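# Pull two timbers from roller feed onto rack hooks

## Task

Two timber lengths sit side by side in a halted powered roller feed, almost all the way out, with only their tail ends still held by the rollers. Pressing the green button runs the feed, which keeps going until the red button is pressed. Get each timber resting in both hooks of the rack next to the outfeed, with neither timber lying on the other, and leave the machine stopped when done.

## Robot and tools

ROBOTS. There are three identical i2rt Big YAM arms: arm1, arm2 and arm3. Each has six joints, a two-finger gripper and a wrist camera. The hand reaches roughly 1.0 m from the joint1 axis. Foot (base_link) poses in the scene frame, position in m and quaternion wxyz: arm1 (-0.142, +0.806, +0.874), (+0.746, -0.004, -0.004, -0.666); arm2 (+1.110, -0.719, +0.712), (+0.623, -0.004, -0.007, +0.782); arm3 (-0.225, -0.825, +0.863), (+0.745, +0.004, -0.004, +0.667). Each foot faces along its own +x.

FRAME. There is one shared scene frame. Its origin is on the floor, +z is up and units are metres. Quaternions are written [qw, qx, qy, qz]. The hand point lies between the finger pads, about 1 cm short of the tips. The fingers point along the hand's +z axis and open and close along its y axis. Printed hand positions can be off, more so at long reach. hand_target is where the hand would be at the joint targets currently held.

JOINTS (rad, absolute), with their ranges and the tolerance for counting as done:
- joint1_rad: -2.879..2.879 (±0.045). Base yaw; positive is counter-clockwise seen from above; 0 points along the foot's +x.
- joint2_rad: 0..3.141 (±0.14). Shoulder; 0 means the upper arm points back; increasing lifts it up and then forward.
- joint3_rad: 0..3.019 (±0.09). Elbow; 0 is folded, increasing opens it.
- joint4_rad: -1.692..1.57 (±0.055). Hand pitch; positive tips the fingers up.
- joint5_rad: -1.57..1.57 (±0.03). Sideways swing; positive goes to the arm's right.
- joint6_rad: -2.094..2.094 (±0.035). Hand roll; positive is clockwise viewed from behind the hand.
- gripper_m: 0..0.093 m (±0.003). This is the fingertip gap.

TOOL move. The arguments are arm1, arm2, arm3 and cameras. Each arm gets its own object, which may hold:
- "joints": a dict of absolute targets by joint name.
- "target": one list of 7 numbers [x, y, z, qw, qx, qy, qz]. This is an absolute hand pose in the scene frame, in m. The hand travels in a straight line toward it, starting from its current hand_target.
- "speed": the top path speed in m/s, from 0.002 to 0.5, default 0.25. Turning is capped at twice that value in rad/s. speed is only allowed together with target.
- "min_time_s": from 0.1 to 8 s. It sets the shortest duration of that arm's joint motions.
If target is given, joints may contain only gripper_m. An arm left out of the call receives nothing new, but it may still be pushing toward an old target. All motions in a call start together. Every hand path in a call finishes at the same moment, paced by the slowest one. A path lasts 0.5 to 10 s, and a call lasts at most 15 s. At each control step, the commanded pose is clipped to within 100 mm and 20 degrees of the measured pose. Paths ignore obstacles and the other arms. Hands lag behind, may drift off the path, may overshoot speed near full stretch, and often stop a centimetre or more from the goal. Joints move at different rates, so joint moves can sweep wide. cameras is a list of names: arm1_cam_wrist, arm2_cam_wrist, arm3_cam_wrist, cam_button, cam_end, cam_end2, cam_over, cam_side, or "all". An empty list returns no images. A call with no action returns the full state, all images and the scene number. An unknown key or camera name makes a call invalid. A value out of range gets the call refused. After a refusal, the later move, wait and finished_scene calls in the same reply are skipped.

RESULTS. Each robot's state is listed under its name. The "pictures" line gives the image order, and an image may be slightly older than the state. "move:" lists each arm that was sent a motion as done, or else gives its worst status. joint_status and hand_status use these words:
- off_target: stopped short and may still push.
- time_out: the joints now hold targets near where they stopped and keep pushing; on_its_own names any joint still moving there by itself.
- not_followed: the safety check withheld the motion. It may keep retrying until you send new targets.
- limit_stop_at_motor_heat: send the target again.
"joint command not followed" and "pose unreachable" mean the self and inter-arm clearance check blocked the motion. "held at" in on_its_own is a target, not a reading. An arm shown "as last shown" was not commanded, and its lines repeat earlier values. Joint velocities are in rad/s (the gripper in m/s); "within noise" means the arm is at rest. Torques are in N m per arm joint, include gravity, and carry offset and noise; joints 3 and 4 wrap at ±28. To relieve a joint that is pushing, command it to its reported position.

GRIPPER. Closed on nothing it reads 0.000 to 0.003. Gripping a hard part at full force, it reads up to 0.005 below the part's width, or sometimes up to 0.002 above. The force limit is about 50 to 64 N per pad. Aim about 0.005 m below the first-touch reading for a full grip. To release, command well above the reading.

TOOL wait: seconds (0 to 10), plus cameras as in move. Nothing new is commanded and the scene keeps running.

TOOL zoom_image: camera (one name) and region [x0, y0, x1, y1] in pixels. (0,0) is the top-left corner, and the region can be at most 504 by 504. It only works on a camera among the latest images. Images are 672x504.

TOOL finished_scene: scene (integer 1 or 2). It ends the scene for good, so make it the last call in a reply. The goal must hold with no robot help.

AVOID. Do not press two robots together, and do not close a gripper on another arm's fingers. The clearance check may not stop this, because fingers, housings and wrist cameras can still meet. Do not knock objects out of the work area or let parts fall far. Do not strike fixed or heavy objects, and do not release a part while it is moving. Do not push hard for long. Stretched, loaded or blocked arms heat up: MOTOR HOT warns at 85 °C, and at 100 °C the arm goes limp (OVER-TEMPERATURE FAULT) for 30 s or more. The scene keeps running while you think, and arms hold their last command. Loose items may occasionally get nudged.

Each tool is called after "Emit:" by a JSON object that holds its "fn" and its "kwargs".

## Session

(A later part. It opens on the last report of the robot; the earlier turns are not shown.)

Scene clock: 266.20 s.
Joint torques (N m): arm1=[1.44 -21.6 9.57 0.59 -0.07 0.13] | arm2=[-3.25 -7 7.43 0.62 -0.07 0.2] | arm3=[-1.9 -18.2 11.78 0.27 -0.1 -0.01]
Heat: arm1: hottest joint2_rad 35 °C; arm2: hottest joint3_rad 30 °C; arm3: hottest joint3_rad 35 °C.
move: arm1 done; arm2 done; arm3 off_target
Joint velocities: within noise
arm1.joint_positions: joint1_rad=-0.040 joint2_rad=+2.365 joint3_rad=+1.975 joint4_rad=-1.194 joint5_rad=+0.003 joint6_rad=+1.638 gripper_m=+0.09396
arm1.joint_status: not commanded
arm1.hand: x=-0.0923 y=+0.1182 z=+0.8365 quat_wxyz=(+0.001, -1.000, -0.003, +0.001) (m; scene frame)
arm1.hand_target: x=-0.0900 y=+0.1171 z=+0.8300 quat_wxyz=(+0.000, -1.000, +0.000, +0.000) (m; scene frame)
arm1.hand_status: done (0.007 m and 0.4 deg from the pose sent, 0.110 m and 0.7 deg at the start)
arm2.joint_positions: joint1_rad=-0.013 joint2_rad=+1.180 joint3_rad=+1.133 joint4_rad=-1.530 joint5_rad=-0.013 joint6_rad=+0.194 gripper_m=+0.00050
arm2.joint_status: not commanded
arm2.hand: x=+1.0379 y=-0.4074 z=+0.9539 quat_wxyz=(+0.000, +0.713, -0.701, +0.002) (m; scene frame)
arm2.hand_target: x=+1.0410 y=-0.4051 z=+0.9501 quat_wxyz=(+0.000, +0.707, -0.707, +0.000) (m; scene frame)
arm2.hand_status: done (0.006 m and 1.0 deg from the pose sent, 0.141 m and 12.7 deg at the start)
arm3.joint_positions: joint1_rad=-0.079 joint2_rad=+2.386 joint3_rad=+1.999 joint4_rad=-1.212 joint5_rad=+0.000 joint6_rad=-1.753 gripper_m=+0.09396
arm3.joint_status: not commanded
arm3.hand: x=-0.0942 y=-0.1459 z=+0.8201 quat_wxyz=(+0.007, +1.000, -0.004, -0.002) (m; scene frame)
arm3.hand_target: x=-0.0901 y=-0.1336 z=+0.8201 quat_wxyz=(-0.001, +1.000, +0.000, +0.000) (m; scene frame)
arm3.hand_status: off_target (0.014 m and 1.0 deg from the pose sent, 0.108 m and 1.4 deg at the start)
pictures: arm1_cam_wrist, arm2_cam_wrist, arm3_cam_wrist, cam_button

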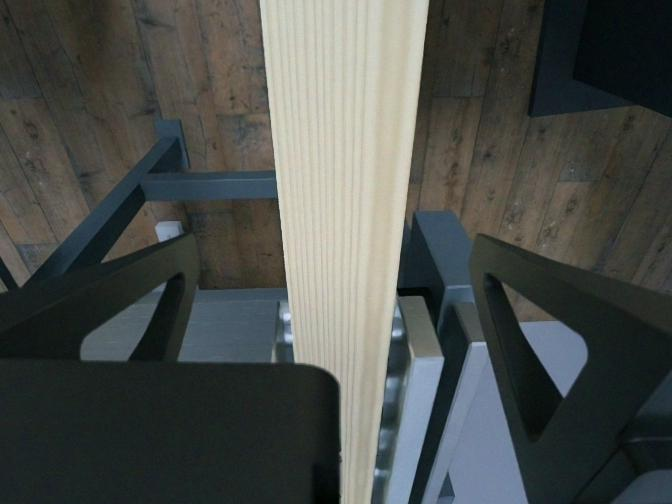

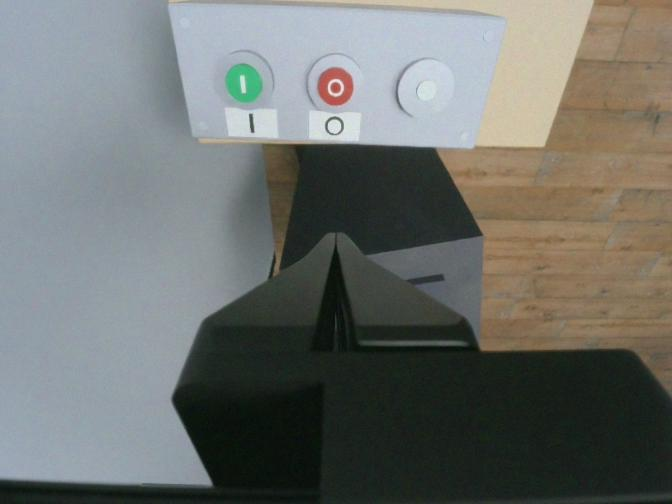

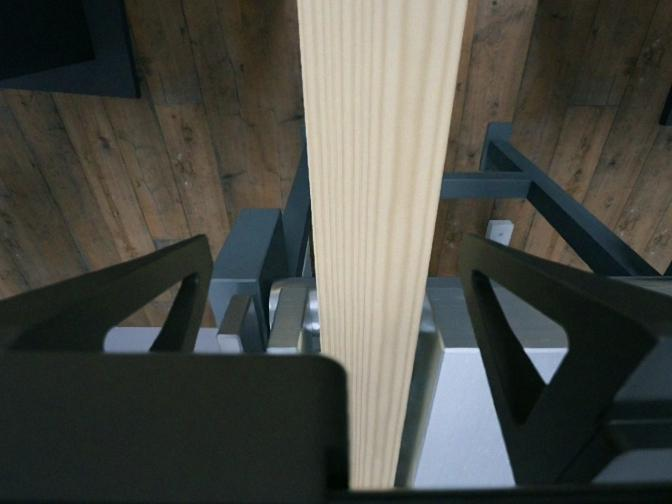

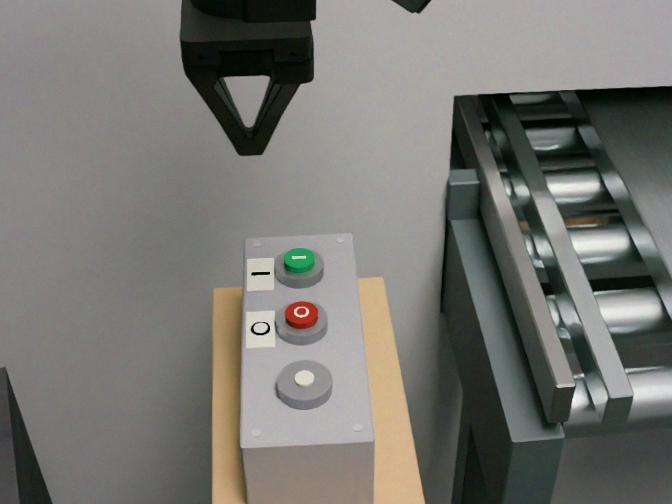

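Emit:
{"fn": "move", "kwargs": {"arm1": {"target":[-0.09,0.118,0.755,0,1,0,0],"speed":0.1}, "arm3": {"target":[-0.09,-0.122,0.80,0,1,0,0],"speed":0.1}, "arm2": {"target":[1.041,-0.38,0.875,0,0.7071,-0.7071,0],"speed":0.15}, "cameras": ["arm1_cam_wrist","arm2_cam_wrist","arm3_cam_wrist","cam_button","cam_end","cam_end2"]}}

Scene clock: 285.43 s.
Joint torques (N m): arm1=[0.5 -21.25 9.66 0.61 -0.06 0.08] | arm2=[-3.25 -7.94 7.08 0.65 -0.07 0.08] | arm3=[-1.67 -18.37 11.78 0.36 -0.09 -0.03]
Heat: arm1: hottest joint2_rad 35 °C; arm2: hottest joint3_rad 29 °C; arm3: hottest joint3_rad 34 °C.
move: arm1 done; arm2 done; arm3 off_target
Joint velocities: within noise
arm1.joint_positions: joint1_rad=-0.040 joint2_rad=+2.453 joint3_rad=+1.939 joint4_rad=-1.070 joint5_rad=+0.003 joint6_rad=+1.638 gripper_m=+0.09396
arm1.joint_status: not commanded
arm1.hand: x=-0.0924 y=+0.1199 z=+0.7649 quat_wxyz=(+0.000, -1.000, -0.003, +0.001) (m; scene frame)
arm1.hand_target: x=-0.0900 y=+0.1182 z=+0.7552 quat_wxyz=(+0.000, -1.000, +0.000, +0.000) (m; scene frame)
arm1.hand_status: done (0.010 m and 0.4 deg from the pose sent, 0.082 m and 0.4 deg at the start)
arm2.joint_positions: joint1_rad=-0.024 joint2_rad=+1.275 joint3_rad=+1.018 joint4_rad=-1.314 joint5_rad=-0.013 joint6_rad=+0.194 gripper_m=+0.00050
arm2.joint_status: not commanded
arm2.hand: x=+1.0374 y=-0.3815 z=+0.8805 quat_wxyz=(-0.001, +0.709, -0.705, +0.000) (m; scene frame)
arm2.hand_target: x=+1.0410 y=-0.3801 z=+0.8751 quat_wxyz=(+0.000, +0.707, -0.707, +0.000) (m; scene frame)
arm2.hand_status: done (0.007 m and 0.4 deg from the pose sent, 0.084 m and 1.0 deg at the start)
arm3.joint_positions: joint1_rad=-0.079 joint2_rad=+2.441 joint3_rad=+2.053 joint4_rad=-1.212 joint5_rad=+0.000 joint6_rad=-1.753 gripper_m=+0.09396
arm3.joint_status: not commanded
arm3.hand: x=-0.0922 y=-0.1353 z=+0.8016 quat_wxyz=(+0.008, +1.000, -0.004, -0.003) (m; scene frame)
arm3.hand_target: x=-0.0901 y=-0.1226 z=+0.8001 quat_wxyz=(-0.001, +1.000, +0.000, +0.000) (m; scene frame)
arm3.hand_status: off_target (0.014 m and 1.1 deg from the pose sent, 0.032 m and 1.0 deg at the start)
pictures: arm1_cam_wrist, arm2_cam_wrist, arm3_cam_wrist, cam_button, cam_end, cam_end2

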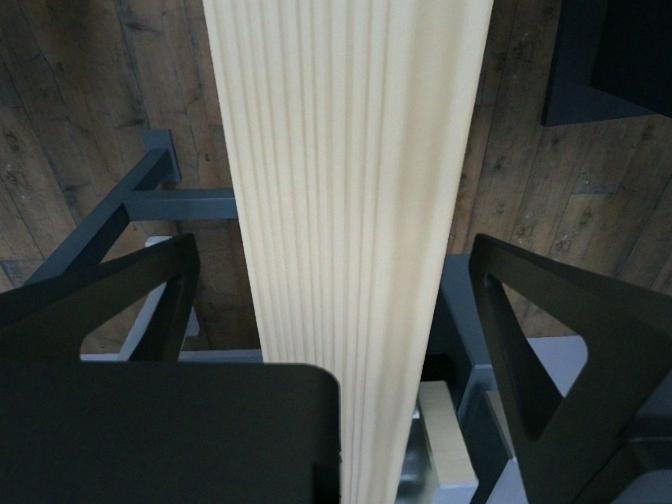

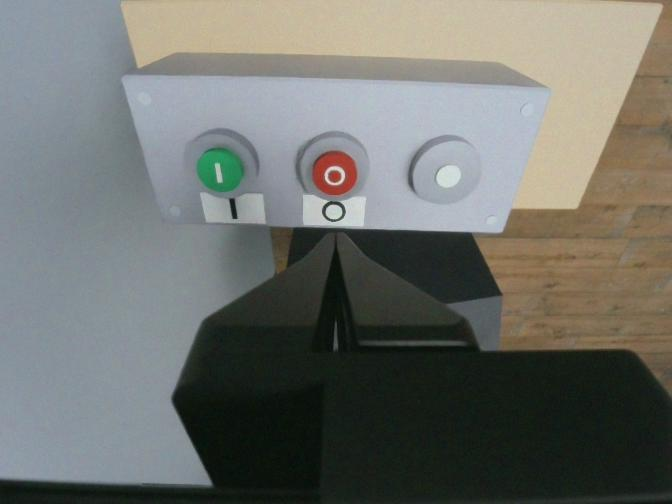

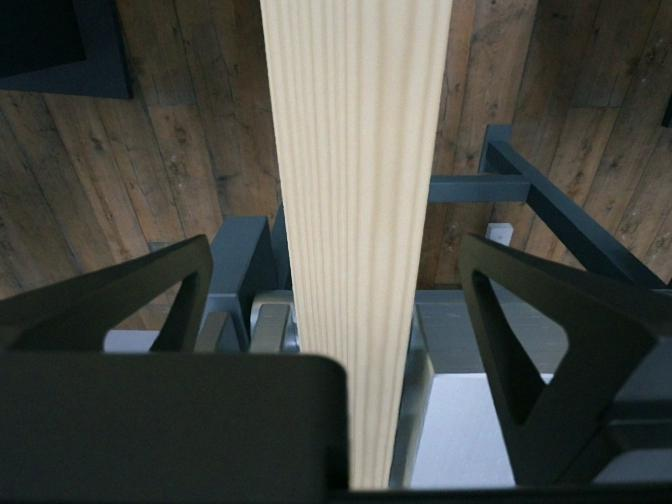

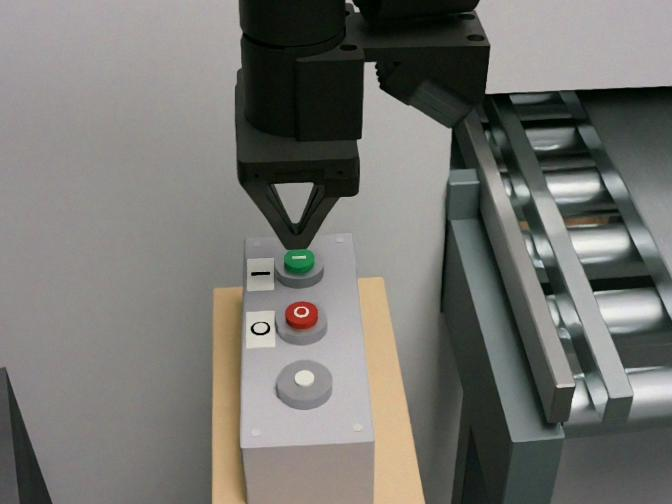

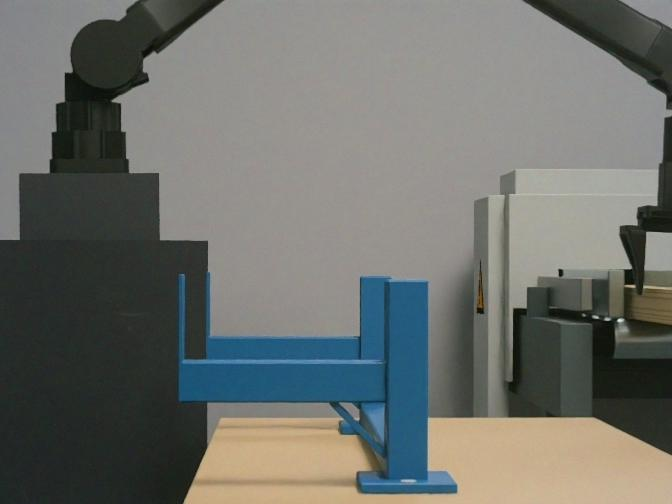

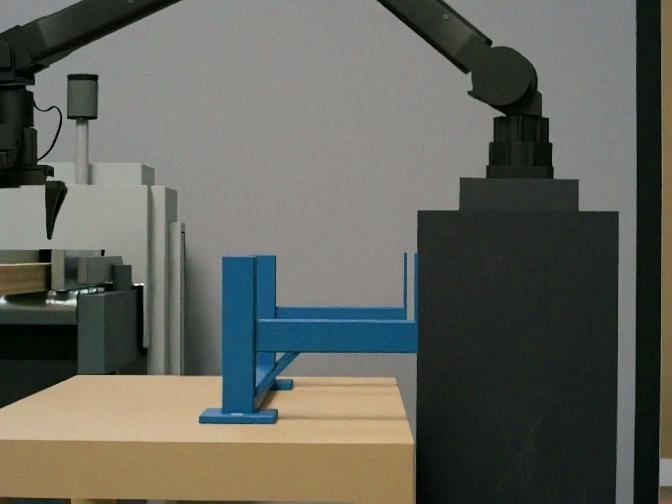

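Emit:
{"fn": "zoom_image", "kwargs": {"camera": "cam_end", "region": [560, 200, 672, 340]}}

Emit:
{"fn": "zoom_image", "kwargs": {"camera": "cam_button", "region": [200, 150, 400, 350]}}

Scaled by 3.600 from the camera's 672x504 image, which has a finer 960x720 frame.

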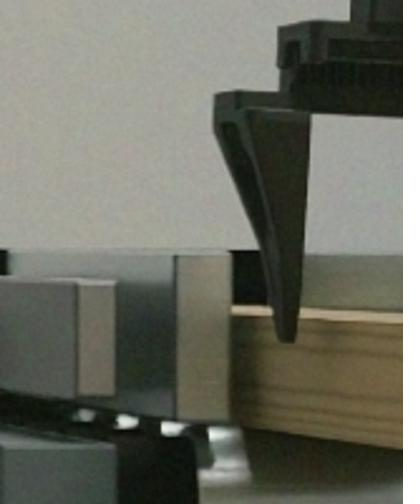

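Scaled by 2.520 from the camera's 672x504 image, which has a finer 960x720 frame.

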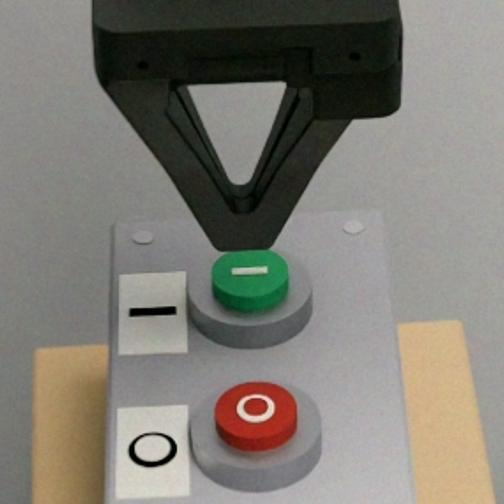

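Emit:
{"fn": "move", "kwargs": {"arm1": {"target":[-0.09,0.118,0.735,0,1,0,0],"speed":0.1}, "arm3": {"target":[-0.09,-0.116,0.745,0,1,0,0],"speed":0.1}, "arm2": {"target":[0.987,-0.378,0.85,0,0.7071,-0.7071,0],"speed":0.15}, "cameras": ["arm1_cam_wrist","arm2_cam_wrist","arm3_cam_wrist","cam_button","cam_end","cam_end2"]}}

Scene clock: 313.40 s.
Joint torques (N m): arm1=[0.73 -21.01 9.63 0.68 -0.08 0.08] | arm2=[-1.61 -8.53 6.94 0.62 0 0.26] | arm3=[-1.55 -19.25 11.34 0.8 -0.1 -0.02]
Heat: arm1: hottest joint2_rad 35 °C; arm2: hottest joint3_rad 30 °C; arm3: hottest joint3_rad 40 °C.
move: arm1 off_target; arm2 done; arm3 off_target
Joint velocities: within noise
arm1.joint_positions: joint1_rad=-0.040 joint2_rad=+2.478 joint3_rad=+1.939 joint4_rad=-1.040 joint5_rad=+0.003 joint6_rad=+1.638 gripper_m=+0.09396
arm1.joint_status: not commanded
arm1.hand: x=-0.0923 y=+0.1188 z=+0.7481 quat_wxyz=(-0.002, -1.000, -0.003, +0.001) (m; scene frame)
arm1.hand_target: x=-0.0900 y=+0.1183 z=+0.7353 quat_wxyz=(+0.000, -1.000, +0.000, +0.000) (m; scene frame)
arm1.hand_status: off_target (0.013 m and 0.4 deg from the pose sent, 0.030 m and 0.4 deg at the start)
arm2.joint_positions: joint1_rad=+0.101 joint2_rad=+1.336 joint3_rad=+1.008 joint4_rad=-1.240 joint5_rad=-0.014 joint6_rad=+0.324 gripper_m=+0.00050
arm2.joint_status: not commanded
arm2.hand: x=+0.9906 y=-0.3775 z=+0.8561 quat_wxyz=(-0.001, +0.708, -0.706, -0.002) (m; scene frame)
arm2.hand_target: x=+0.9871 y=-0.3781 z=+0.8501 quat_wxyz=(+0.000, +0.707, -0.707, +0.000) (m; scene frame)
arm2.hand_status: done (0.007 m and 0.3 deg from the pose sent, 0.059 m and 0.4 deg at the start)
arm3.joint_positions: joint1_rad=-0.079 joint2_rad=+2.538 joint3_rad=+2.079 joint4_rad=-1.158 joint5_rad=+0.000 joint6_rad=-1.753 gripper_m=+0.09396
arm3.joint_status: not commanded
arm3.hand: x=-0.0919 y=-0.1331 z=+0.7436 quat_wxyz=(+0.017, +1.000, -0.004, -0.004) (m; scene frame)
arm3.hand_target: x=-0.0901 y=-0.1168 z=+0.7454 quat_wxyz=(+0.000, +1.000, +0.000, +0.000) (m; scene frame)
arm3.hand_status: off_target (0.017 m and 2.0 deg from the pose sent, 0.060 m and 1.1 deg at the start)
pictures: arm1_cam_wrist, arm2_cam_wrist, arm3_cam_wrist, cam_button, cam_end, cam_end2

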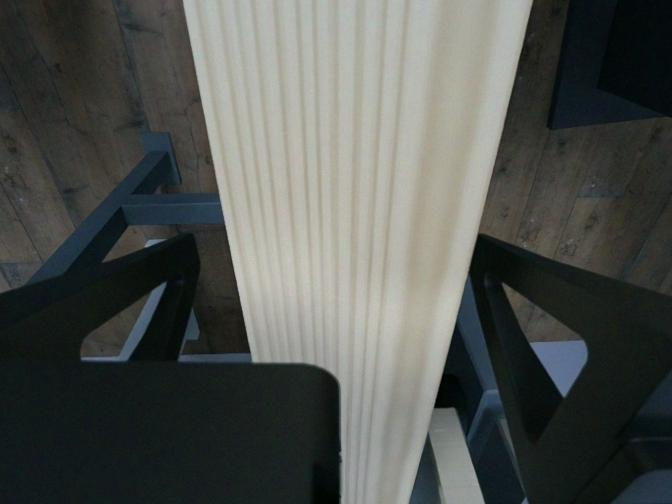

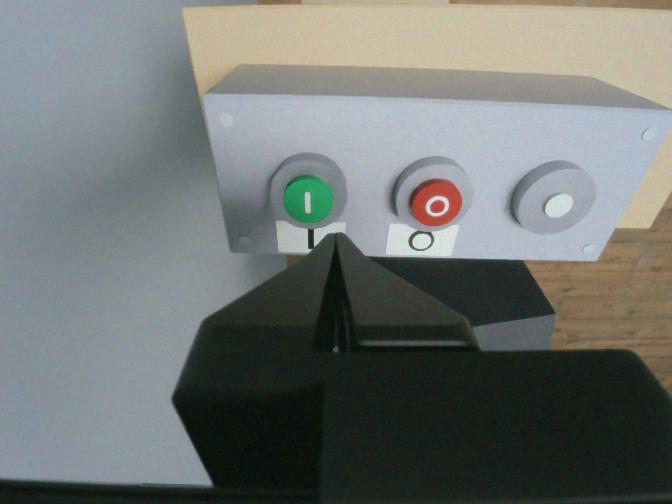

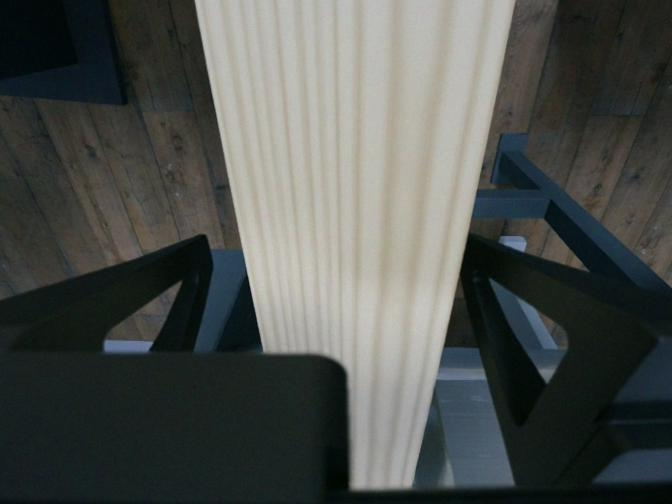

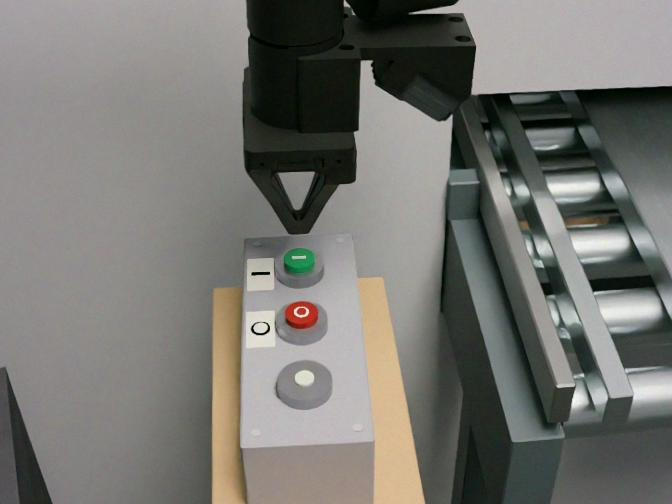

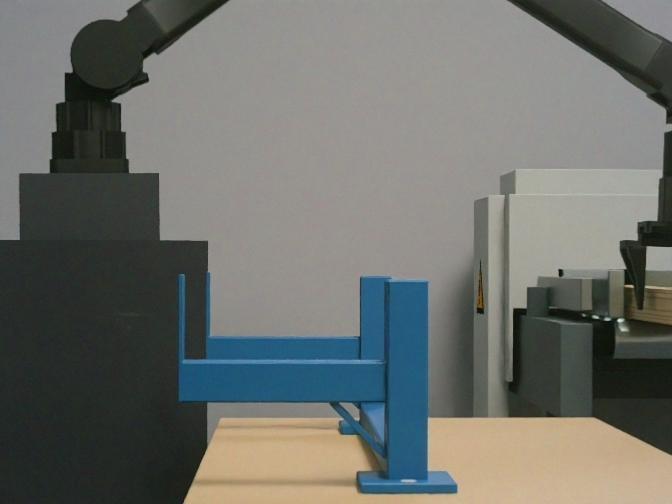

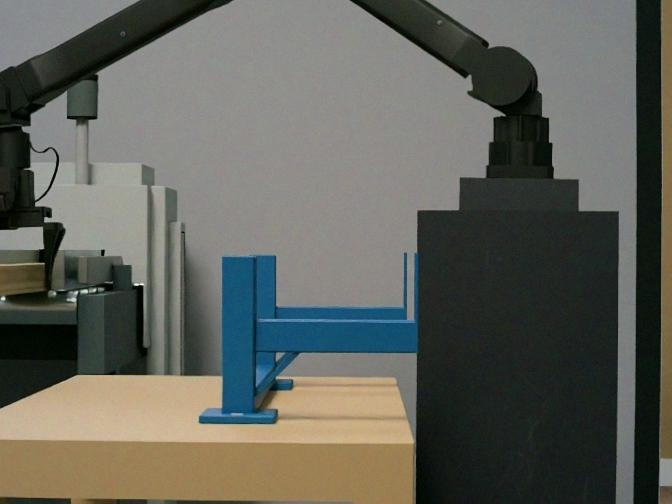

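Emit:
{"fn": "move", "kwargs": {"arm1": {"joints":{"gripper_m":0.05}}, "arm3": {"joints":{"gripper_m":0.05}}, "arm2": {"target":[0.976,-0.376,0.84,0,0.7071,-0.7071,0],"speed":0.15}, "cameras": ["arm1_cam_wrist","arm2_cam_wrist","arm3_cam_wrist","cam_button","cam_over"]}}

Scene clock: 341.03 s.
Joint torques (N m): arm1=[0.62 -21.01 9.91 0.85 -0.07 0.08] | arm2=[-1.61 -8.82 6.58 0.65 0 0.25] | arm3=[-1.61 -19.37 11.06 0.47 -0.14 0.02]
Heat: arm1: hottest joint2_rad 34 °C; arm2: hottest joint3_rad 29 °C; arm3: hottest joint3_rad 39 °C.
move: arm1 off_target; arm2 done; arm3 off_target
Joint velocities: within noise
arm1.joint_positions: joint1_rad=-0.040 joint2_rad=+2.478 joint3_rad=+1.936 joint4_rad=-1.046 joint5_rad=+0.003 joint6_rad=+1.637 gripper_m=+0.06200
arm1.joint_status: gripper_m off_target (ended at +0.06203, target +0.05000)
arm1.hand: x=-0.0925 y=+0.1217 z=+0.7470 quat_wxyz=(+0.002, -1.000, -0.004, +0.002) (m; scene frame)
arm1.hand_target: x=-0.0900 y=+0.1184 z=+0.7352 quat_wxyz=(+0.000, -1.000, +0.000, +0.000) (m; scene frame)
arm1.hand_status: not commanded
arm2.joint_positions: joint1_rad=+0.127 joint2_rad=+1.360 joint3_rad=+1.008 joint4_rad=-1.212 joint5_rad=-0.014 joint6_rad=+0.350 gripper_m=+0.00050
arm2.joint_status: not commanded
arm2.hand: x=+0.9794 y=-0.3737 z=+0.8478 quat_wxyz=(-0.002, +0.708, -0.707, -0.004) (m; scene frame)
arm2.hand_target: x=+0.9762 y=-0.3762 z=+0.8401 quat_wxyz=(+0.000, +0.707, -0.707, +0.000) (m; scene frame)
arm2.hand_status: done (0.009 m and 0.5 deg from the pose sent, 0.022 m and 0.3 deg at the start)
arm3.joint_positions: joint1_rad=-0.079 joint2_rad=+2.540 joint3_rad=+2.083 joint4_rad=-1.148 joint5_rad=+0.001 joint6_rad=-1.755 gripper_m=+0.06388
arm3.joint_status: gripper_m off_target (ended at +0.06391, target +0.05000)
arm3.hand: x=-0.0910 y=-0.1293 z=+0.7442 quat_wxyz=(+0.010, +1.000, -0.003, -0.002) (m; scene frame)
arm3.hand_target: x=-0.0902 y=-0.1168 z=+0.7455 quat_wxyz=(+0.000, +1.000, +0.000, +0.000) (m; scene frame)
arm3.hand_status: not commanded
pictures: arm1_cam_wrist, arm2_cam_wrist, arm3_cam_wrist, cam_button, cam_over

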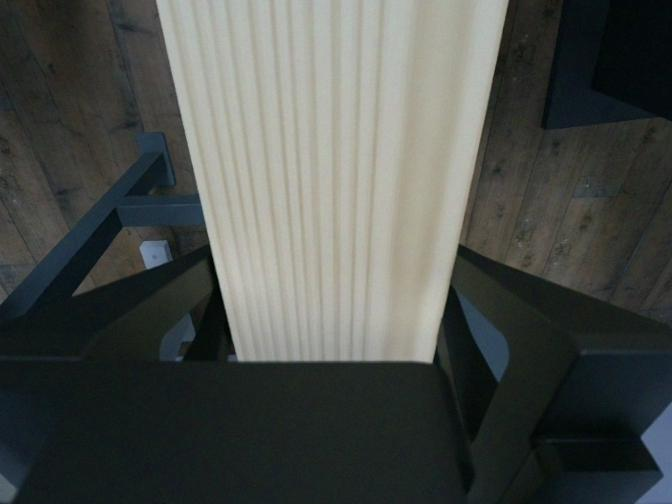

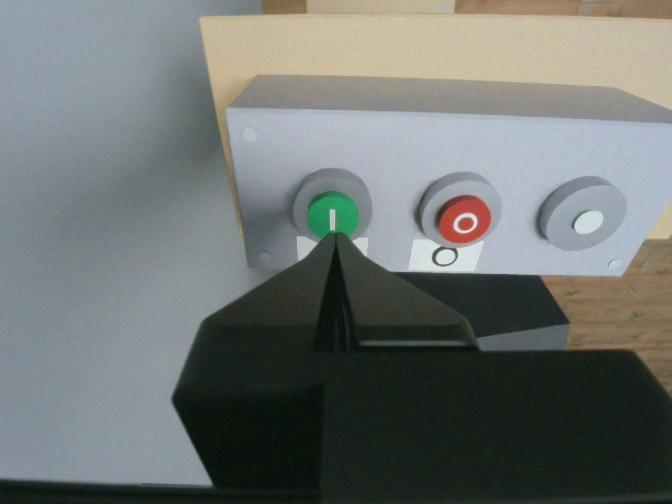

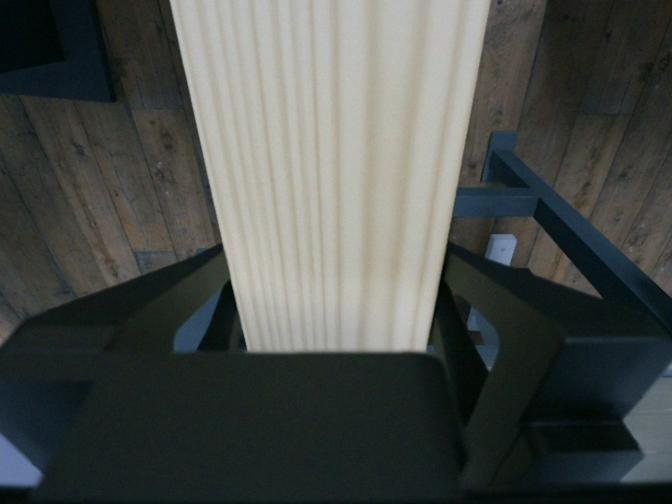

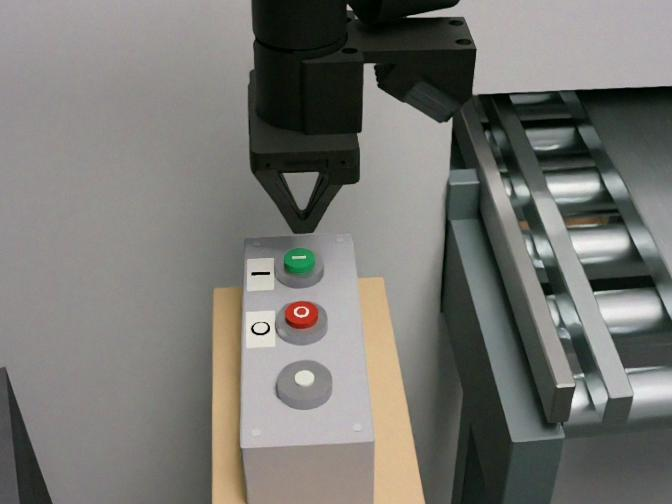

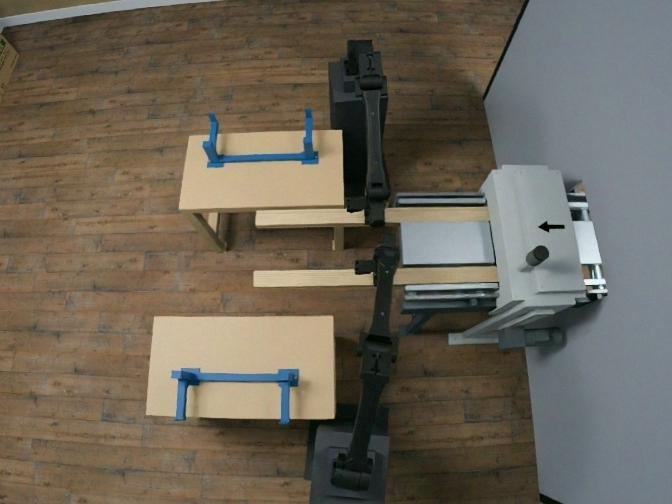

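Emit:
{"fn": "move", "kwargs": {"arm2": {"target":[0.976,-0.378,0.812,0,0.7071,-0.7071,0],"speed":0.06}, "cameras": ["cam_button","arm2_cam_wrist"]}}

Emit:
{"fn": "move", "kwargs": {"arm1": {"target":[-0.14,0.118,0.74,0,1,0,0],"speed":0.05}, "arm3": {"target":[-0.14,-0.118,0.745,0,1,0,0],"speed":0.05}, "arm2": {"target":[1.031,-0.378,0.842,0,0.7071,-0.7071,0],"speed":0.1}, "cameras": ["cam_over","arm1_cam_wrist","cam_side"]}}

Emit:
{"fn": "move", "kwargs": {"arm2": {"target":[1.031,-0.378,0.812,0,0.7071,-0.7071,0],"speed":0.1}, "cameras": ["cam_button","cam_over","cam_side","arm1_cam_wrist","arm3_cam_wrist","arm2_cam_wrist"]}}

Scene clock: 353.03 s.
Joint torques (N m): arm1=[0.38 -20.89 9.87 0.81 -0.07 0.1] | arm2=[-1.49 -8.53 6.26 0.92 0 0.25] | arm3=[-1.49 -19.43 11.07 0.47 -0.14 0.01]
Heat: arm1: hottest joint2_rad 33 °C; arm2: hottest joint3_rad 29 °C; arm3: hottest joint3_rad 38 °C.
move: arm2 off_target
Joint velocities: within noise
arm1, arm3: as last shown
arm2.joint_positions: joint1_rad=+0.128 joint2_rad=+1.383 joint3_rad=+0.956 joint4_rad=-1.139 joint5_rad=-0.014 joint6_rad=+0.354 gripper_m=+0.00050
arm2.joint_status: not commanded
arm2.hand: x=+0.9802 y=-0.3762 z=+0.8215 quat_wxyz=(-0.001, +0.707, -0.707, -0.002) (m; scene frame)
arm2.hand_target: x=+0.9762 y=-0.3781 z=+0.8122 quat_wxyz=(+0.000, +0.707, -0.707, +0.000) (m; scene frame)
arm2.hand_status: off_target (0.011 m and 0.3 deg from the pose sent, 0.036 m and 0.5 deg at the start)
pictures: arm2_cam_wrist, cam_button

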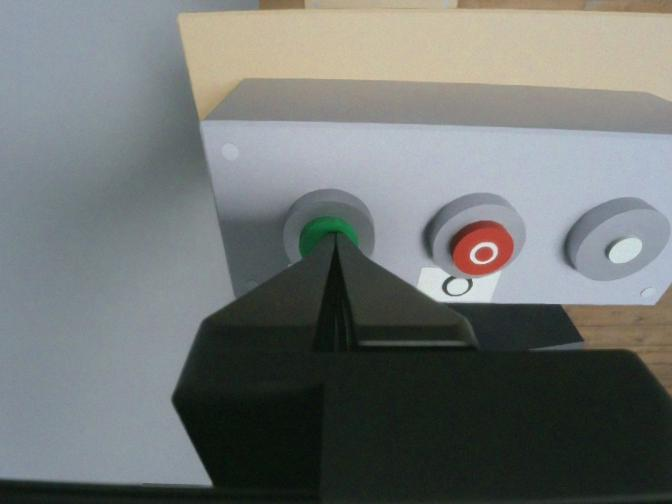

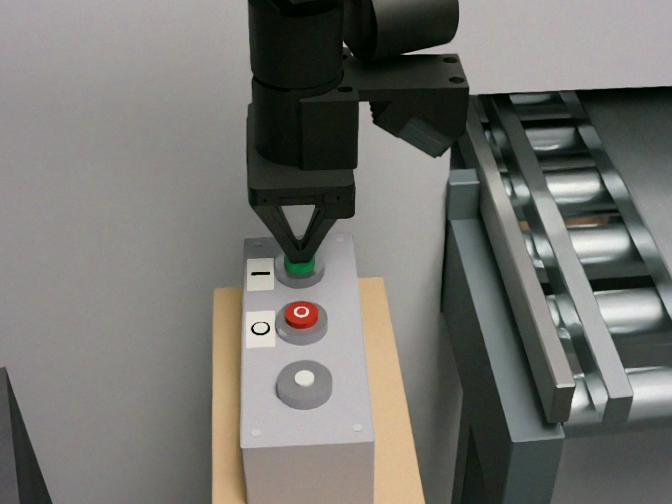

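Scene clock: 354.87 s.
Joint torques (N m): arm1=[-4.95 -22.07 8.54 0.77 0.38 -0.46] | arm2=[-3.02 -9.99 7.28 -0.24 0.05 0.02] | arm3=[3.43 -21.48 7.1 1.05 -0.56 0.63]
Heat: arm1: hottest joint2_rad 34 °C; arm2: hottest joint3_rad 29 °C; arm3: hottest joint3_rad 38 °C.
move: arm1 off_target; arm2 done; arm3 off_target
Joint velocities: within noise
arm1.joint_positions: joint1_rad=-0.050 joint2_rad=+2.478 joint3_rad=+1.934 joint4_rad=-1.045 joint5_rad=-0.008 joint6_rad=+1.629 gripper_m=+0.06200
arm1.joint_status: not commanded
arm1.hand: x=-0.0978 y=+0.1219 z=+0.7466 quat_wxyz=(+0.003, -1.000, -0.002, -0.004) (m; scene frame)
arm1.hand_target: x=-0.1391 y=+0.1196 z=+0.7404 quat_wxyz=(+0.000, -1.000, +0.001, +0.000) (m; scene frame)
arm1.hand_status: off_target (0.043 m and 0.6 deg from the pose sent, 0.048 m and 0.5 deg at the start)
arm2.joint_positions: joint1_rad=+0.002 joint2_rad=+1.336 joint3_rad=+0.956 joint4_rad=-1.194 joint5_rad=-0.016 joint6_rad=+0.229 gripper_m=+0.00050
arm2.joint_status: not commanded
arm2.hand: x=+1.0268 y=-0.3758 z=+0.8380 quat_wxyz=(+0.001, +0.706, -0.708, +0.000) (m; scene frame)
arm2.hand_target: x=+1.0310 y=-0.3779 z=+0.8420 quat_wxyz=(+0.000, +0.707, -0.707, +0.000) (m; scene frame)
arm2.hand_status: done (0.006 m and 0.1 deg from the pose sent, 0.055 m and 0.3 deg at the start)
arm3.joint_positions: joint1_rad=-0.072 joint2_rad=+2.538 joint3_rad=+2.078 joint4_rad=-1.135 joint5_rad=+0.011 joint6_rad=-1.750 gripper_m=+0.06388
arm3.joint_status: not commanded
arm3.hand: x=-0.0940 y=-0.1272 z=+0.7437 quat_wxyz=(+0.007, +1.000, -0.002, +0.003) (m; scene frame)
arm3.hand_target: x=-0.1393 y=-0.1196 z=+0.7450 quat_wxyz=(+0.001, +1.000, +0.001, -0.001) (m; scene frame)
arm3.hand_status: off_target (0.047 m and 0.9 deg from the pose sent, 0.050 m and 1.3 deg at the start)
pictures: arm1_cam_wrist, cam_over, cam_side

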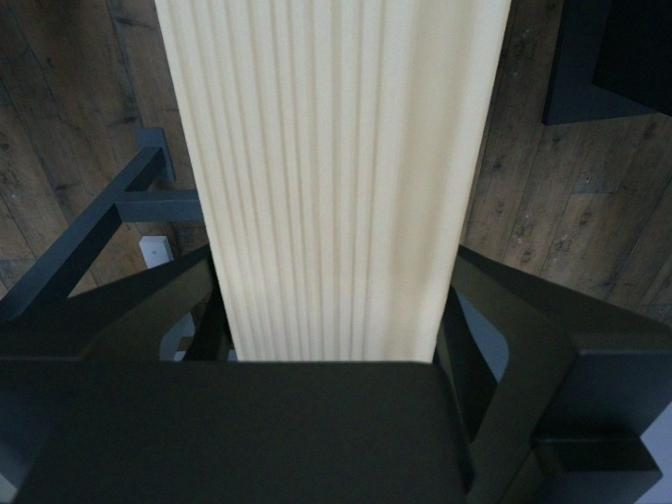

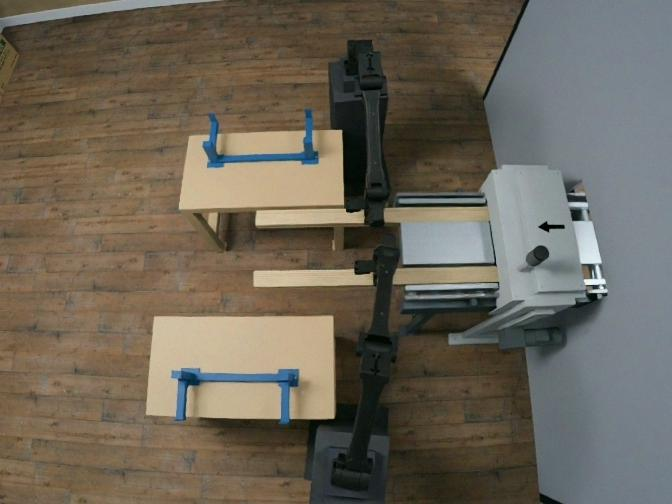

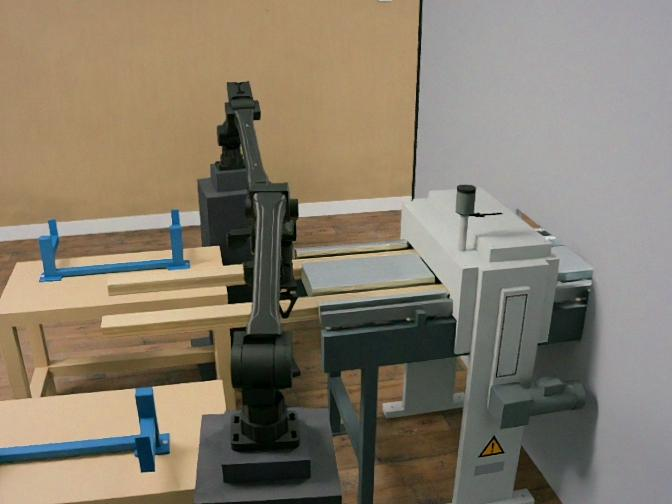

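Scene clock: 355.83 s.
Joint torques (N m): arm1=[-4.84 -22.01 8.55 0.84 0.37 -0.47] | arm2=[-3.02 -7.65 6.3 0.95 0.05 0.03] | arm3=[3.43 -21.54 7.13 1.06 -0.56 0.63]
Heat: arm1: hottest joint2_rad 34 °C; arm2: hottest joint3_rad 29 °C; arm3: hottest joint3_rad 38 °C.
move: arm2 done
Joint velocities: within noise
arm1, arm3: as last shown
arm2.joint_positions: joint1_rad=+0.002 joint2_rad=+1.341 joint3_rad=+0.914 joint4_rad=-1.141 joint5_rad=-0.016 joint6_rad=+0.229 gripper_m=+0.00050
arm2.joint_status: not commanded
arm2.hand: x=+1.0278 y=-0.3789 z=+0.8216 quat_wxyz=(-0.001, +0.706, -0.708, -0.003) (m; scene frame)
arm2.hand_target: x=+1.0311 y=-0.3783 z=+0.8123 quat_wxyz=(+0.000, +0.707, -0.707, +0.000) (m; scene frame)
arm2.hand_status: done (0.010 m and 0.3 deg from the pose sent, 0.026 m and 0.1 deg at the start)
pictures: arm1_cam_wrist, arm2_cam_wrist, arm3_cam_wrist, cam_button, cam_over, cam_side

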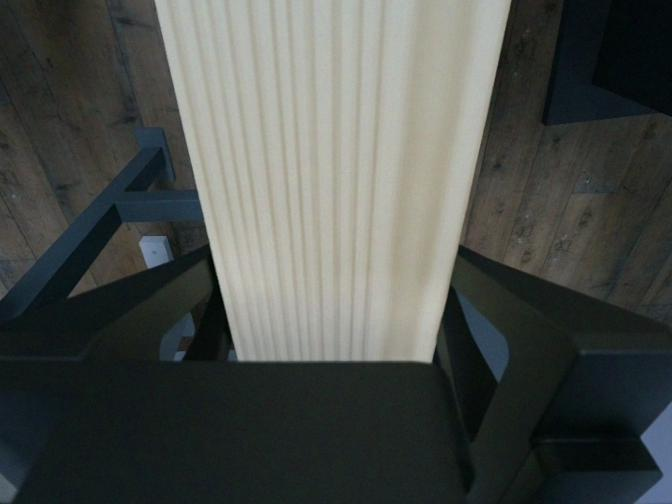

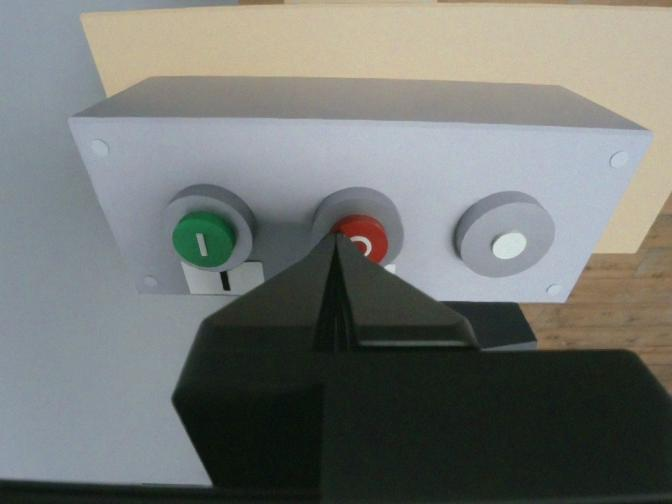

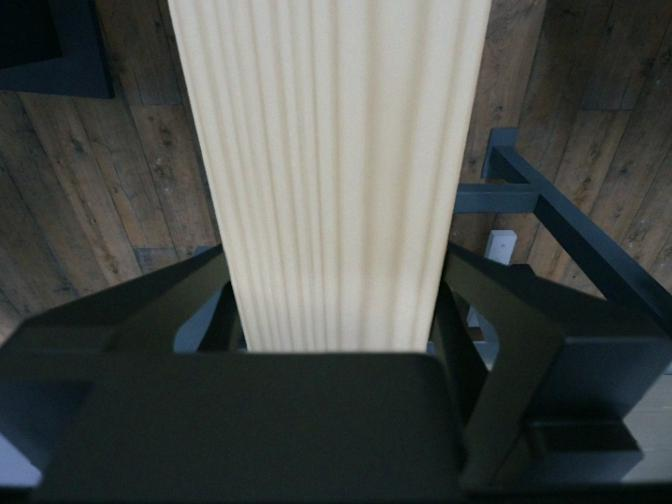

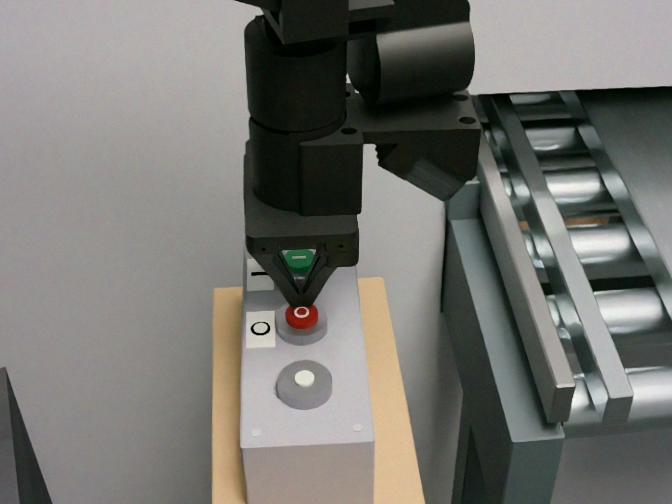

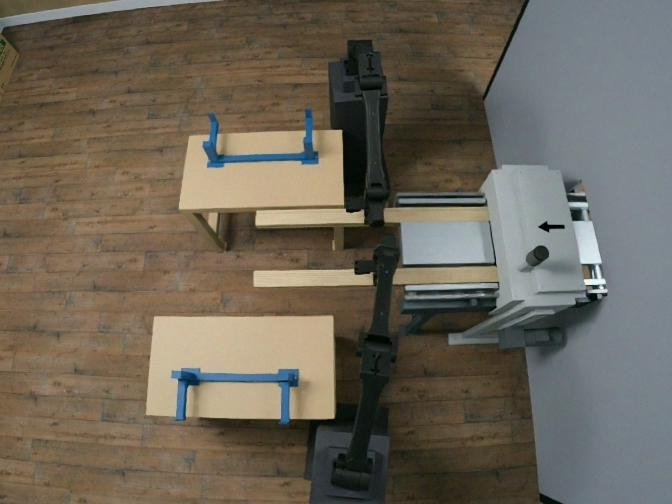

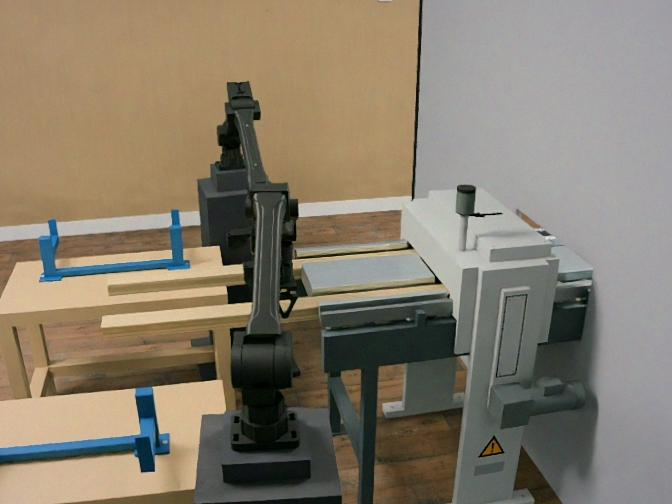

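Emit:
{"fn": "move", "kwargs": {"arm2": {"target":[0.977,-0.378,0.838,0,0.7071,-0.7071,0],"speed":0.15}}}

Emit:
{"fn": "move", "kwargs": {"arm2": {"target":[0.976,-0.380,0.800,0,0.7071,-0.7071,0],"speed":0.06}, "cameras": ["cam_button","arm2_cam_wrist","cam_over"]}}

Scene clock: 374.80 s.
Joint torques (N m): arm1=[-5.01 -21.95 8.57 0.88 0.38 -0.48] | arm2=[-1.79 -8.18 11.26 -0.29 0.07 0.25] | arm3=[3.49 -21.42 7.09 1.06 -0.56 0.63]
Heat: arm1: hottest joint2_rad 35 °C; arm2: hottest joint3_rad 28 °C; arm3: hottest joint3_rad 36 °C.
move: arm2 off_target
Joint velocities: within noise
arm1, arm3: as last shown
arm2.joint_positions: joint1_rad=+0.129 joint2_rad=+1.352 joint3_rad=+0.928 joint4_rad=-1.181 joint5_rad=-0.017 joint6_rad=+0.350 gripper_m=+0.00050
arm2.joint_status: not commanded
arm2.hand: x=+0.9867 y=-0.3961 z=+0.8225 quat_wxyz=(+0.008, +0.708, -0.706, +0.014) (m; scene frame)
arm2.hand_target: x=+0.9772 y=-0.3789 z=+0.8381 quat_wxyz=(+0.000, +0.707, -0.707, +0.000) (m; scene frame)
arm2.hand_status: off_target (0.026 m and 1.9 deg from the pose sent, 0.053 m and 0.3 deg at the start)
pictures: none

Scene clock: 375.93 s.
Joint torques (N m): arm1=[-4.95 -22.07 8.57 0.76 0.38 -0.48] | arm2=[-1.38 -6.48 6.43 2.81 0.06 0.26] | arm3=[3.37 -21.48 7.12 1.05 -0.55 0.63]
Heat: arm1: hottest joint2_rad 35 °C; arm2: hottest joint3_rad 28 °C; arm3: hottest joint3_rad 36 °C.
move: arm2 off_target
Joint velocities: within noise
arm1, arm3: as last shown
arm2.joint_positions: joint1_rad=+0.130 joint2_rad=+1.368 joint3_rad=+0.927 joint4_rad=-1.163 joint5_rad=-0.017 joint6_rad=+0.356 gripper_m=+0.00050
arm2.joint_status: not commanded
arm2.hand: x=+0.9855 y=-0.3930 z=+0.8165 quat_wxyz=(+0.008, +0.706, -0.708, +0.015) (m; scene frame)
arm2.hand_target: x=+0.9765 y=-0.3814 z=+0.8012 quat_wxyz=(+0.001, +0.707, -0.707, +0.000) (m; scene frame)
arm2.hand_status: off_target (0.023 m and 1.9 deg from the pose sent, 0.030 m and 1.9 deg at the start)
pictures: arm2_cam_wrist, cam_button, cam_over

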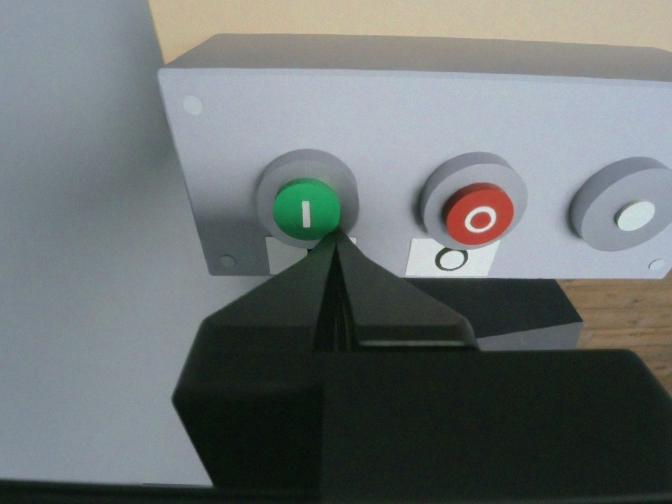

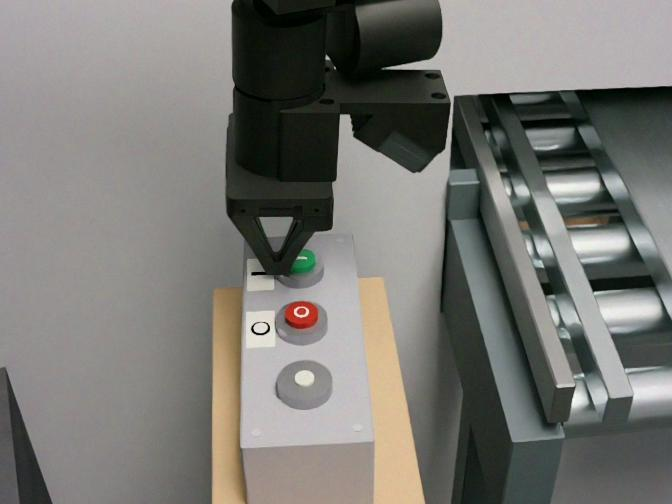

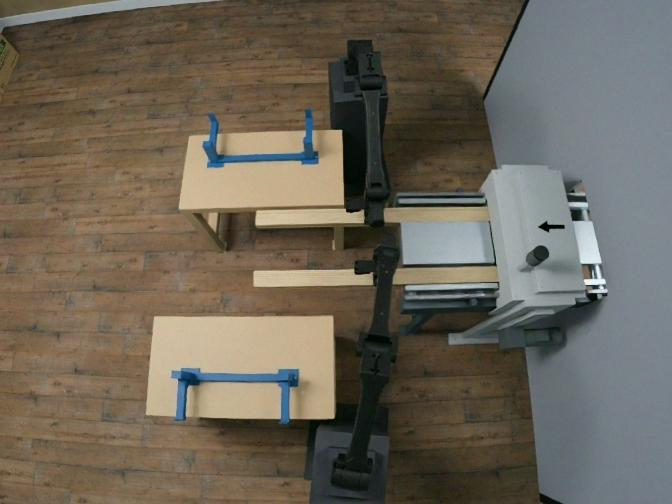

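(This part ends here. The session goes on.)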